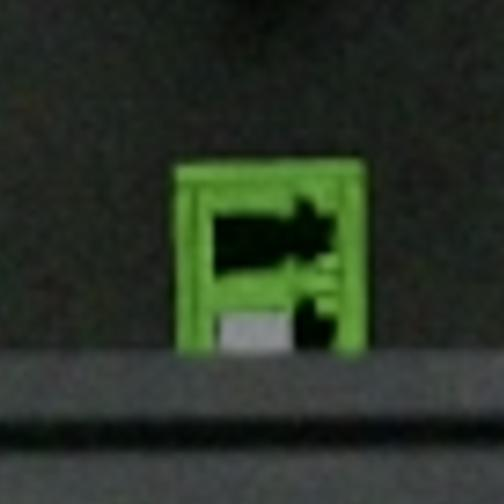

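Scene clock: 57.13 s.
Joint torques (N m): left_arm=[-2.97 0.89 0.48 -0.53 -0.12 -0.47 -0.4] | right_arm=[-14.21 -3.45 -8.48 -7.51 1.38 -1.48 -0.31]
External joint torques (N m): left_arm=[-0.58 0.26 0.45 0.13 -0.12 -0.05 -0.39] | right_arm=[-1.51 1.63 -1.88 0.73 -0.03 -0.63 -0.31]
Wrist force (N): left_arm=[-1.9 -6.5 1.6] | right_arm=[1.9 7.4 1.7]
Wrist torque (N m): left_arm=[1.59 -0.62 0.27] | right_arm=[-0.20 0.42 -0.18]
Wrist force, peak (N): left_arm=[-1.8 -7.1 1.5] | right_arm=[2.3 8.0 1.7]
move: done
base_odometry: x=+0.128 y=+0.126 heading=+0.082
lidar_m: 1.18 0.89 1.73 2.20 2.30 3.18 4.65 3.38 2.49 2.41 1.04 1.02
base_status: not commanded
joint_positions: torso_squat_rad=+0.350 torso_shift_rad=+0.000 torso_pitch_rad=+0.000 torso_yaw_rad=+0.000 left_shoulder_pitch_rad=-0.022 left_shoulder_roll_rad=+0.016 left_shoulder_yaw_rad=+0.011 left_elbow_rad=-0.153 left_forearm_roll_rad=+0.043 left_wrist_pitch_rad=+0.013 left_hand_roll_rad=+0.023 left_gripper_m=+0.101 right_shoulder_pitch_rad=-0.200 right_shoulder_roll_rad=-0.583 right_shoulder_yaw_rad=+0.508 right_elbow_rad=-2.105 right_forearm_roll_rad=+0.628 right_wrist_pitch_rad=+0.884 right_hand_roll_rad=+0.444 right_gripper_m=+0.047 head_pan_rad=+0.000 head_tilt_rad=+0.400
joint_status: all done
wheel_motors_off: 0
motor_effort: left_wheel=+0(1) right_wheel=+9(10)
chest: x=-0.2281 y=-0.0006 z=+1.2475 quat_wxyz=(+1.000, +0.000, +0.000, +0.000) (m; base frame)
left_hand: x=-0.1407 y=+0.2318 z=+0.5673 quat_wxyz=(+0.996, +0.005, -0.080, +0.034) (m; base frame)
right_hand: x=+0.2703 y=-0.1971 z=+1.1579 quat_wxyz=(+0.509, -0.506, -0.490, +0.494) (m; base frame)
right_hand_status: reached (checked arc, planned for 0.5 s): 0 mm and 0.1 deg off.
pictures: right_wrist_camera
camera_calibration:
right_wrist_camera: T_world_to_cam=[[-0.000622192, -0.999995, -0.00293698, -0.194511], [-0.510429, 0.00284315, -0.859915, 1.15767], [0.85992, 0.000964087, -0.510429, 0.432591], [0, 0, 0, 1]] pos_world=[0.218793, -0.198218, 1.21573]

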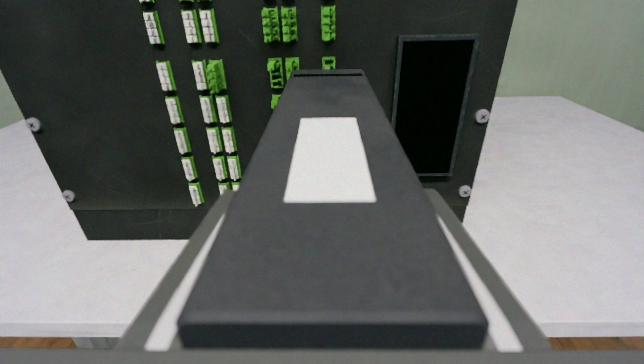

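Scaled by 14.400 from the camera's 644x364 image, which has a finer 1265x715 frame.

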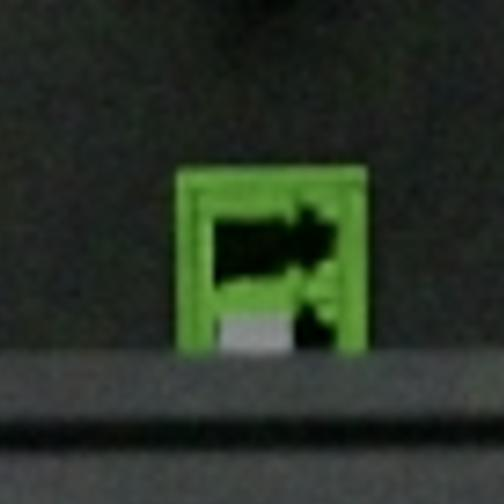

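Emit:
move --target '{"side":"right","x":0.273,"y":-0.1972,"z":1.158,"quat_wxyz":[0.5094,-0.5064,-0.4906,0.4936]}' --min_time_s 0.5 --cameras '[]'

Emit:
move --target '{"side":"right","x":0.276,"y":-0.1972,"z":1.158,"quat_wxyz":[0.5094,-0.5064,-0.4906,0.4936]}' --min_time_s 0.5 --cameras '[]'

Scene clock: 58.23 s.
Joint torques (N m): left_arm=[-2.97 0.87 0.16 -0.58 -0.07 -0.59 -0.22] | right_arm=[-14.27 -3.79 -9.48 -7.06 1.81 -1.21 -0.12]
External joint torques (N m): left_arm=[-0.57 0.24 0.13 0.08 -0.07 -0.17 -0.21] | right_arm=[-1.43 1.32 -2.85 1.17 0.41 -0.36 -0.11]
Wrist force (N): left_arm=[-1.8 -6.8 1.5] | right_arm=[2.3 8.1 1.7]
Wrist torque (N m): left_arm=[1.62 -0.61 0.29] | right_arm=[-0.25 0.26 -0.22]
Wrist force, peak (N): left_arm=[-1.7 -7.0 1.5] | right_arm=[1.5 8.6 4.0]
move: done
base_odometry: x=+0.128 y=+0.126 heading=+0.082
lidar_m: 1.19 0.89 1.72 2.19 2.31 3.19 4.64 3.38 2.50 2.41 1.04 1.02
base_status: not commanded
joint_positions: torso_squat_rad=+0.350 torso_shift_rad=+0.000 torso_pitch_rad=+0.000 torso_yaw_rad=+0.000 left_shoulder_pitch_rad=-0.022 left_shoulder_roll_rad=+0.016 left_shoulder_yaw_rad=+0.011 left_elbow_rad=-0.153 left_forearm_roll_rad=+0.043 left_wrist_pitch_rad=+0.013 left_hand_roll_rad=+0.023 left_gripper_m=+0.101 right_shoulder_pitch_rad=-0.207 right_shoulder_roll_rad=-0.582 right_shoulder_yaw_rad=+0.507 right_elbow_rad=-2.095 right_forearm_roll_rad=+0.626 right_wrist_pitch_rad=+0.880 right_hand_roll_rad=+0.442 right_gripper_m=+0.047 head_pan_rad=+0.000 head_tilt_rad=+0.400
joint_status: all done
wheel_motors_off: 0
motor_effort: left_wheel=-1(1) right_wheel=+9(9)
chest: x=-0.2281 y=-0.0006 z=+1.2475 quat_wxyz=(+1.000, +0.000, +0.000, +0.000) (m; base frame)
left_hand: x=-0.1407 y=+0.2318 z=+0.5673 quat_wxyz=(+0.996, +0.005, -0.080, +0.034) (m; base frame)
right_hand: x=+0.2728 y=-0.1972 z=+1.1576 quat_wxyz=(+0.509, -0.506, -0.490, +0.494) (m; base frame)
right_hand_status: reached (checked arc, planned for 0.5 s): 0 mm and 0.1 deg off.
pictures: none
No camera images: "cameras" was empty.

Scene clock: 59.07 s.
Joint torques (N m): left_arm=[-3.17 0.63 -0.32 -0.39 0.01 -0.52 -0.13] | right_arm=[-15.09 -3.87 -8.84 -7.29 1.64 -1.23 -0.24]
External joint torques (N m): left_arm=[-0.77 0 -0.35 0.27 0.01 -0.1 -0.12] | right_arm=[-2.08 1.27 -2.16 0.93 0.24 -0.38 -0.23]
Wrist force (N): left_arm=[-1.9 -6.9 1.4] | right_arm=[1.8 7.7 1.5]
Wrist torque (N m): left_arm=[1.63 -0.62 0.28] | right_arm=[-0.20 0.30 -0.21]
Wrist force, peak (N): left_arm=[-1.9 -7.0 1.6] | right_arm=[1.7 8.4 1.9]
move: done
base_odometry: x=+0.128 y=+0.126 heading=+0.082
lidar_m: 1.18 0.88 1.73 2.20 2.30 3.20 4.64 3.38 2.49 2.41 1.04 1.02
base_status: not commanded
joint_positions: torso_squat_rad=+0.350 torso_shift_rad=+0.000 torso_pitch_rad=+0.000 torso_yaw_rad=+0.000 left_shoulder_pitch_rad=-0.022 left_shoulder_roll_rad=+0.016 left_shoulder_yaw_rad=+0.011 left_elbow_rad=-0.153 left_forearm_roll_rad=+0.043 left_wrist_pitch_rad=+0.013 left_hand_roll_rad=+0.023 left_gripper_m=+0.101 right_shoulder_pitch_rad=-0.215 right_shoulder_roll_rad=-0.580 right_shoulder_yaw_rad=+0.506 right_elbow_rad=-2.083 right_forearm_roll_rad=+0.623 right_wrist_pitch_rad=+0.877 right_hand_roll_rad=+0.441 right_gripper_m=+0.047 head_pan_rad=+0.000 head_tilt_rad=+0.400
joint_status: all done
wheel_motors_off: 0
motor_effort: left_wheel=-1(1) right_wheel=+9(9)
chest: x=-0.2281 y=-0.0006 z=+1.2475 quat_wxyz=(+1.000, +0.000, +0.000, +0.000) (m; base frame)
left_hand: x=-0.1407 y=+0.2318 z=+0.5673 quat_wxyz=(+0.996, +0.005, -0.080, +0.034) (m; base frame)
right_hand: x=+0.2758 y=-0.1972 z=+1.1577 quat_wxyz=(+0.509, -0.506, -0.490, +0.494) (m; base frame)
right_hand_status: reached (checked arc, planned for 0.5 s): 0 mm and 0.1 deg off.
pictures: none
No camera images: "cameras" was empty.

Emit:
move --target '{"side":"right","x":0.2795,"y":-0.1972,"z":1.158,"quat_wxyz":[0.5094,-0.5064,-0.4906,0.4936]}' --min_time_s 0.5 --cameras '[]'

Emit:
move --target '{"side":"right","x":0.2825,"y":-0.1972,"z":1.158,"quat_wxyz":[0.5094,-0.5064,-0.4906,0.4936]}' --min_time_s 0.5 --cameras '[]'

Emit:
move --target '{"side":"right","x":0.2838,"y":-0.1972,"z":1.158,"quat_wxyz":[0.5094,-0.5064,-0.4906,0.4936]}' --cameras '[]'

Emit:
wait --seconds 0.3 --cameras '["right_wrist_camera"]'

Scene clock: 60.20 s.
Joint torques (N m): left_arm=[-2.46 0.9 -0.15 -0.29 -0.11 -0.55 -0.12] | right_arm=[-14.77 -4.08 -9.37 -7.24 1.82 -1.31 -0.23]
External joint torques (N m): left_arm=[-0.06 0.27 -0.18 0.37 -0.11 -0.13 -0.11] | right_arm=[-1.56 1.08 -2.66 0.97 0.42 -0.47 -0.22]
Wrist force (N): left_arm=[-1.7 -6.7 1.4] | right_arm=[1.8 7.6 1.3]
Wrist torque (N m): left_arm=[1.61 -0.60 0.28] | right_arm=[-0.19 0.33 -0.24]
Wrist force, peak (N): left_arm=[-1.6 -7.0 1.4] | right_arm=[1.3 8.4 2.4]
move: done
base_odometry: x=+0.128 y=+0.126 heading=+0.082
lidar_m: 1.19 0.89 1.73 2.20 2.30 3.20 4.63 3.38 2.48 2.41 1.04 1.03
base_status: not commanded
joint_positions: torso_squat_rad=+0.350 torso_shift_rad=+0.000 torso_pitch_rad=+0.000 torso_yaw_rad=+0.000 left_shoulder_pitch_rad=-0.022 left_shoulder_roll_rad=+0.016 left_shoulder_yaw_rad=+0.011 left_elbow_rad=-0.153 left_forearm_roll_rad=+0.043 left_wrist_pitch_rad=+0.013 left_hand_roll_rad=+0.023 left_gripper_m=+0.101 right_shoulder_pitch_rad=-0.225 right_shoulder_roll_rad=-0.578 right_shoulder_yaw_rad=+0.505 right_elbow_rad=-2.069 right_forearm_roll_rad=+0.620 right_wrist_pitch_rad=+0.872 right_hand_roll_rad=+0.439 right_gripper_m=+0.047 head_pan_rad=+0.000 head_tilt_rad=+0.400
joint_status: all done
wheel_motors_off: 0
motor_effort: left_wheel=+0(1) right_wheel=+9(9)
chest: x=-0.2281 y=-0.0006 z=+1.2475 quat_wxyz=(+1.000, +0.000, +0.000, +0.000) (m; base frame)
left_hand: x=-0.1407 y=+0.2318 z=+0.5673 quat_wxyz=(+0.996, +0.005, -0.080, +0.034) (m; base frame)
right_hand: x=+0.2793 y=-0.1972 z=+1.1577 quat_wxyz=(+0.509, -0.506, -0.490, +0.494) (m; base frame)
right_hand_status: reached (checked arc, planned for 0.5 s): 0 mm and 0.0 deg off.
pictures: none
No camera images: "cameras" was empty.

Scene clock: 61.03 s.
Joint torques (N m): left_arm=[-2.5 0.97 -0.55 -0.41 -0.01 -0.68 -0.09] | right_arm=[-14.77 -3.76 -9.09 -7.32 1.75 -1.27 -0.31]
External joint torques (N m): left_arm=[-0.11 0.33 -0.58 0.25 -0.02 -0.26 -0.08] | right_arm=[-1.4 1.43 -2.35 0.88 0.35 -0.43 -0.31]
Wrist force (N): left_arm=[-1.9 -7.0 1.5] | right_arm=[1.6 7.6 1.5]
Wrist torque (N m): left_arm=[1.65 -0.61 0.27] | right_arm=[-0.23 0.39 -0.22]
Wrist force, peak (N): left_arm=[-1.9 -7.0 1.5] | right_arm=[2.6 8.2 1.8]
move: done
base_odometry: x=+0.128 y=+0.126 heading=+0.082
lidar_m: 1.18 0.89 1.72 2.20 2.29 3.18 4.63 3.38 2.50 2.41 1.04 1.02
base_status: not commanded
joint_positions: torso_squat_rad=+0.350 torso_shift_rad=+0.000 torso_pitch_rad=+0.000 torso_yaw_rad=+0.000 left_shoulder_pitch_rad=-0.022 left_shoulder_roll_rad=+0.016 left_shoulder_yaw_rad=+0.011 left_elbow_rad=-0.153 left_forearm_roll_rad=+0.043 left_wrist_pitch_rad=+0.013 left_hand_roll_rad=+0.023 left_gripper_m=+0.101 right_shoulder_pitch_rad=-0.234 right_shoulder_roll_rad=-0.577 right_shoulder_yaw_rad=+0.504 right_elbow_rad=-2.057 right_forearm_roll_rad=+0.617 right_wrist_pitch_rad=+0.868 right_hand_roll_rad=+0.438 right_gripper_m=+0.047 head_pan_rad=+0.000 head_tilt_rad=+0.400
joint_status: all done
wheel_motors_off: 0
motor_effort: left_wheel=+0(1) right_wheel=+9(9)
chest: x=-0.2281 y=-0.0006 z=+1.2475 quat_wxyz=(+1.000, +0.000, +0.000, +0.000) (m; base frame)
left_hand: x=-0.1407 y=+0.2318 z=+0.5673 quat_wxyz=(+0.996, +0.005, -0.080, +0.034) (m; base frame)
right_hand: x=+0.2823 y=-0.1973 z=+1.1577 quat_wxyz=(+0.509, -0.506, -0.490, +0.494) (m; base frame)
right_hand_status: reached (checked arc, planned for 0.5 s): 0 mm and 0.0 deg off.
pictures: none
No camera images: "cameras" was empty.

Scene clock: 61.57 s.
Joint torques (N m): left_arm=[-2.87 0.95 -0.52 -0.31 -0.11 -0.64 -0.19] | right_arm=[-14.54 -3.77 -8.52 -7.45 1.71 -1.29 -0.3]
External joint torques (N m): left_arm=[-0.47 0.32 -0.55 0.35 -0.12 -0.22 -0.18] | right_arm=[-1.09 1.44 -1.76 0.74 0.32 -0.45 -0.29]
Wrist force (N): left_arm=[-1.9 -6.7 1.6] | right_arm=[1.8 7.8 1.8]
Wrist torque (N m): left_arm=[1.60 -0.61 0.26] | right_arm=[-0.25 0.38 -0.20]
Wrist force, peak (N): left_arm=[-1.9 -7.0 1.6] | right_arm=[1.6 8.5 2.2]
move: done
base_odometry: x=+0.128 y=+0.126 heading=+0.082
lidar_m: 1.18 0.88 1.73 2.19 2.29 3.20 4.64 3.37 2.49 2.41 1.03 1.01
base_status: not commanded
joint_positions: torso_squat_rad=+0.350 torso_shift_rad=+0.000 torso_pitch_rad=+0.000 torso_yaw_rad=+0.000 left_shoulder_pitch_rad=-0.022 left_shoulder_roll_rad=+0.016 left_shoulder_yaw_rad=+0.011 left_elbow_rad=-0.153 left_forearm_roll_rad=+0.043 left_wrist_pitch_rad=+0.013 left_hand_roll_rad=+0.023 left_gripper_m=+0.101 right_shoulder_pitch_rad=-0.238 right_shoulder_roll_rad=-0.576 right_shoulder_yaw_rad=+0.503 right_elbow_rad=-2.052 right_forearm_roll_rad=+0.616 right_wrist_pitch_rad=+0.866 right_hand_roll_rad=+0.437 right_gripper_m=+0.047 head_pan_rad=+0.000 head_tilt_rad=+0.400
joint_status: all done
wheel_motors_off: 0
motor_effort: left_wheel=+0(1) right_wheel=+9(9)
chest: x=-0.2281 y=-0.0006 z=+1.2475 quat_wxyz=(+1.000, +0.000, +0.000, +0.000) (m; base frame)
left_hand: x=-0.1407 y=+0.2318 z=+0.5673 quat_wxyz=(+0.996, +0.005, -0.080, +0.034) (m; base frame)
right_hand: x=+0.2837 y=-0.1973 z=+1.1577 quat_wxyz=(+0.509, -0.506, -0.490, +0.494) (m; base frame)
right_hand_status: reached (checked arc, planned for 0.1 s): 0 mm and 0.0 deg off.
pictures: none
No camera images: "cameras" was empty.

Scene clock: 61.87 s.
Joint torques (N m): left_arm=[-2.97 1.12 -0.12 -0.58 0 -0.6 -0.02] | right_arm=[-14.75 -4.45 -8.72 -7.75 1.7 -1.22 -0.13]
External joint torques (N m): left_arm=[-0.57 0.49 -0.15 0.08 0 -0.18 -0.01] | right_arm=[-1.3 0.75 -1.96 0.44 0.31 -0.38 -0.12]
Wrist force (N): left_arm=[-1.7 -6.8 1.6] | right_arm=[1.4 7.9 1.4]
Wrist torque (N m): left_arm=[1.62 -0.60 0.27] | right_arm=[-0.20 0.34 -0.23]
Wrist force, peak (N): left_arm=[-1.9 -7.0 1.4] | right_arm=[1.9 8.1 1.7]
base_odometry: x=+0.128 y=+0.126 heading=+0.082
lidar_m: 1.18 0.89 1.72 2.20 2.30 3.20 4.64 3.38 2.49 2.41 1.03 1.02
base_status: not commanded
joint_positions: torso_squat_rad=+0.350 torso_shift_rad=+0.000 torso_pitch_rad=+0.000 torso_yaw_rad=+0.000 left_shoulder_pitch_rad=-0.022 left_shoulder_roll_rad=+0.016 left_shoulder_yaw_rad=+0.011 left_elbow_rad=-0.153 left_forearm_roll_rad=+0.043 left_wrist_pitch_rad=+0.013 left_hand_roll_rad=+0.023 left_gripper_m=+0.101 right_shoulder_pitch_rad=-0.238 right_shoulder_roll_rad=-0.576 right_shoulder_yaw_rad=+0.503 right_elbow_rad=-2.052 right_forearm_roll_rad=+0.616 right_wrist_pitch_rad=+0.866 right_hand_roll_rad=+0.437 right_gripper_m=+0.047 head_pan_rad=+0.000 head_tilt_rad=+0.400
joint_status: all done
wheel_motors_off: 0
motor_effort: left_wheel=+0(1) right_wheel=+9(9)
chest: x=-0.2281 y=-0.0006 z=+1.2475 quat_wxyz=(+1.000, +0.000, +0.000, +0.000) (m; base frame)
left_hand: x=-0.1407 y=+0.2318 z=+0.5673 quat_wxyz=(+0.996, +0.005, -0.080, +0.034) (m; base frame)
right_hand: x=+0.2837 y=-0.1973 z=+1.1577 quat_wxyz=(+0.509, -0.506, -0.490, +0.494) (m; base frame)
right_hand_status: reached (checked arc, planned for 0.1 s): 0 mm and 0.0 deg off.
wait: 0.30 s; at rest by 0.27 s
pictures: right_wrist_camera
camera_calibration:
right_wrist_camera: T_world_to_cam=[[-0.000535513, -0.999995, -0.00298827, -0.194661], [-0.510312, 0.00284316, -0.859985, 1.16439], [0.859989, 0.00106442, -0.510311, 0.420826], [0, 0, 0, 1]] pos_world=[0.232193, -0.198418, 1.21553]

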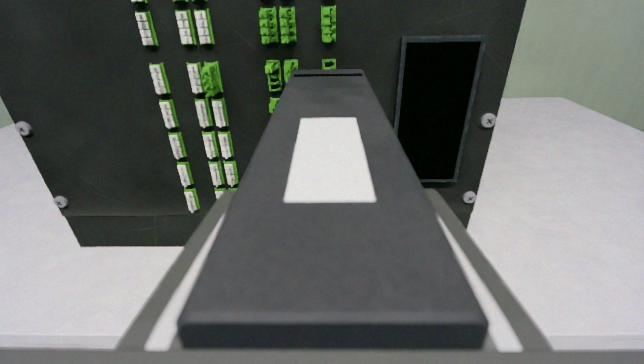

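Emit:
move --target '{"side":"right","x":0.2845,"y":-0.1972,"z":1.158,"quat_wxyz":[0.5094,-0.5064,-0.4906,0.4936]}' --cameras '[]'

Emit:
move --target '{"side":"right","x":0.2852,"y":-0.1972,"z":1.158,"quat_wxyz":[0.5094,-0.5064,-0.4906,0.4936]}' --cameras '[]'

Emit:
wait --seconds 0.3 --cameras '["right_wrist_camera"]'

Scene clock: 62.70 s.
Joint torques (N m): left_arm=[-2.56 1.34 -0.04 -0.53 -0.05 -0.45 -0.17] | right_arm=[-14.41 -5.44 -8.47 -7.73 1.62 -1.04 -0.17]
External joint torques (N m): left_arm=[-0.16 0.71 -0.07 0.13 -0.05 -0.03 -0.16] | right_arm=[-0.96 -0.23 -1.71 0.47 0.22 -0.2 -0.16]
Wrist force (N): left_arm=[-1.7 -6.8 1.5] | right_arm=[1.9 7.2 1.8]
Wrist torque (N m): left_arm=[1.63 -0.61 0.28] | right_arm=[-0.43 0.40 -0.22]
Wrist force, peak (N): left_arm=[-1.9 -7.0 1.5] | right_arm=[1.8 8.2 1.3]
move: done
base_odometry: x=+0.128 y=+0.126 heading=+0.082
lidar_m: 1.18 0.90 1.72 2.20 2.30 3.19 4.64 3.37 2.49 2.41 1.04 1.02
base_status: not commanded
joint_positions: torso_squat_rad=+0.350 torso_shift_rad=+0.000 torso_pitch_rad=+0.000 torso_yaw_rad=+0.000 left_shoulder_pitch_rad=-0.022 left_shoulder_roll_rad=+0.016 left_shoulder_yaw_rad=+0.011 left_elbow_rad=-0.153 left_forearm_roll_rad=+0.043 left_wrist_pitch_rad=+0.013 left_hand_roll_rad=+0.023 left_gripper_m=+0.101 right_shoulder_pitch_rad=-0.238 right_shoulder_roll_rad=-0.576 right_shoulder_yaw_rad=+0.503 right_elbow_rad=-2.052 right_forearm_roll_rad=+0.616 right_wrist_pitch_rad=+0.866 right_hand_roll_rad=+0.437 right_gripper_m=+0.047 head_pan_rad=+0.000 head_tilt_rad=+0.400
joint_status: all done
wheel_motors_off: 0
motor_effort: left_wheel=+0(1) right_wheel=+9(9)
chest: x=-0.2281 y=-0.0006 z=+1.2475 quat_wxyz=(+1.000, +0.000, +0.000, +0.000) (m; base frame)
left_hand: x=-0.1407 y=+0.2318 z=+0.5673 quat_wxyz=(+0.996, +0.005, -0.080, +0.034) (m; base frame)
right_hand: x=+0.2836 y=-0.1973 z=+1.1575 quat_wxyz=(+0.509, -0.506, -0.490, +0.494) (m; base frame)
right_hand_status: reached (checked arc, planned for 0.0 s): 1 mm and 0.1 deg off.
pictures: none
No camera images: "cameras" was empty.

Scene clock: 63.23 s.
Joint torques (N m): left_arm=[-2.48 1.04 0 -0.62 0.08 -0.77 -0.06] | right_arm=[-17.99 -4.77 -10.22 -5.81 1.9 -1.46 -0.24]
External joint torques (N m): left_arm=[-0.07 0.41 -0.03 0.04 0.07 -0.35 -0.05] | right_arm=[-4.47 0.44 -3.44 2.38 0.51 -0.62 -0.23]
Wrist force (N): left_arm=[-1.6 -6.6 1.6] | right_arm=[1.1 8.1 24.9]
Wrist torque (N m): left_arm=[1.60 -0.58 0.27] | right_arm=[-0.18 0.67 -0.20]
Wrist force, peak (N): left_arm=[-1.9 -6.9 1.6] | right_arm=[0.3 8.0 39.1]
move: done
base_odometry: x=+0.128 y=+0.126 heading=+0.082
lidar_m: 1.18 0.89 1.72 2.20 2.29 3.18 4.64 3.38 2.50 2.41 1.04 1.02
base_status: not commanded
joint_positions: torso_squat_rad=+0.350 torso_shift_rad=+0.000 torso_pitch_rad=+0.000 torso_yaw_rad=+0.000 left_shoulder_pitch_rad=-0.022 left_shoulder_roll_rad=+0.016 left_shoulder_yaw_rad=+0.011 left_elbow_rad=-0.153 left_forearm_roll_rad=+0.043 left_wrist_pitch_rad=+0.013 left_hand_roll_rad=+0.023 left_gripper_m=+0.101 right_shoulder_pitch_rad=-0.241 right_shoulder_roll_rad=-0.575 right_shoulder_yaw_rad=+0.503 right_elbow_rad=-2.046 right_forearm_roll_rad=+0.614 right_wrist_pitch_rad=+0.865 right_hand_roll_rad=+0.437 right_gripper_m=+0.047 head_pan_rad=+0.000 head_tilt_rad=+0.400
joint_status: all done
wheel_motors_off: 0
motor_effort: left_wheel=+1(3) right_wheel=+16(17)
chest: x=-0.2283 y=-0.0006 z=+1.2475 quat_wxyz=(+1.000, +0.000, +0.000, +0.000) (m; base frame)
left_hand: x=-0.1407 y=+0.2318 z=+0.5673 quat_wxyz=(+0.996, +0.005, -0.080, +0.034) (m; base frame)
right_hand: x=+0.2847 y=-0.1972 z=+1.1575 quat_wxyz=(+0.510, -0.506, -0.490, +0.494) (m; base frame)
right_hand_status: reached (checked arc, planned for 0.1 s): 1 mm and 0.1 deg off.
pictures: none
No camera images: "cameras" was empty.

Scene clock: 63.53 s.
Joint torques (N m): left_arm=[-2.31 1.33 0.24 -0.37 0.12 -0.42 -0.05] | right_arm=[-17.83 -4.64 -10.28 -5.86 1.72 -1.39 -0.04]
External joint torques (N m): left_arm=[0.1 0.7 0.22 0.3 0.12 0 -0.05] | right_arm=[-4.3 0.57 -3.5 2.34 0.33 -0.55 -0.03]
Wrist force (N): left_arm=[-1.8 -6.8 1.5] | right_arm=[0.6 7.8 25.6]
Wrist torque (N m): left_arm=[1.61 -0.61 0.27] | right_arm=[-0.18 0.60 -0.23]
Wrist force, peak (N): left_arm=[-1.9 -6.9 1.6] | right_arm=[1.3 8.6 25.9]
base_odometry: x=+0.128 y=+0.126 heading=+0.082
lidar_m: 1.18 0.88 1.72 2.20 2.30 3.19 4.64 3.37 2.49 2.41 1.04 1.02
base_status: not commanded
joint_positions: torso_squat_rad=+0.350 torso_shift_rad=+0.000 torso_pitch_rad=+0.000 torso_yaw_rad=+0.000 left_shoulder_pitch_rad=-0.022 left_shoulder_roll_rad=+0.016 left_shoulder_yaw_rad=+0.011 left_elbow_rad=-0.153 left_forearm_roll_rad=+0.043 left_wrist_pitch_rad=+0.013 left_hand_roll_rad=+0.023 left_gripper_m=+0.101 right_shoulder_pitch_rad=-0.241 right_shoulder_roll_rad=-0.575 right_shoulder_yaw_rad=+0.503 right_elbow_rad=-2.046 right_forearm_roll_rad=+0.614 right_wrist_pitch_rad=+0.865 right_hand_roll_rad=+0.437 right_gripper_m=+0.047 head_pan_rad=+0.000 head_tilt_rad=+0.400
joint_status: all done
wheel_motors_off: 0
motor_effort: left_wheel=+1(3) right_wheel=+17(17)
chest: x=-0.2283 y=-0.0006 z=+1.2475 quat_wxyz=(+1.000, +0.000, +0.000, +0.000) (m; base frame)
left_hand: x=-0.1407 y=+0.2318 z=+0.5673 quat_wxyz=(+0.996, +0.005, -0.080, +0.034) (m; base frame)
right_hand: x=+0.2847 y=-0.1972 z=+1.1575 quat_wxyz=(+0.510, -0.506, -0.490, +0.494) (m; base frame)
right_hand_status: reached (checked arc, planned for 0.1 s): 1 mm and 0.1 deg off.
wait: 0.30 s; at rest by 0.27 s
pictures: right_wrist_camera
camera_calibration:
right_wrist_camera: T_world_to_cam=[[-0.0003782, -0.999994, -0.00331088, -0.194205], [-0.51062, 0.00303983, -0.859801, 1.1647], [0.859806, 0.00136542, -0.510619, 0.420391], [0, 0, 0, 1]] pos_world=[0.233193, -0.198318, 1.21543]

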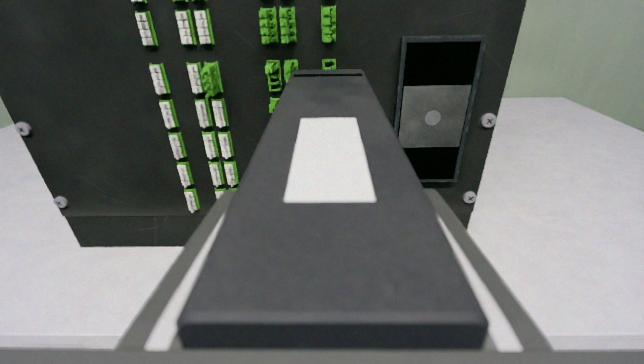

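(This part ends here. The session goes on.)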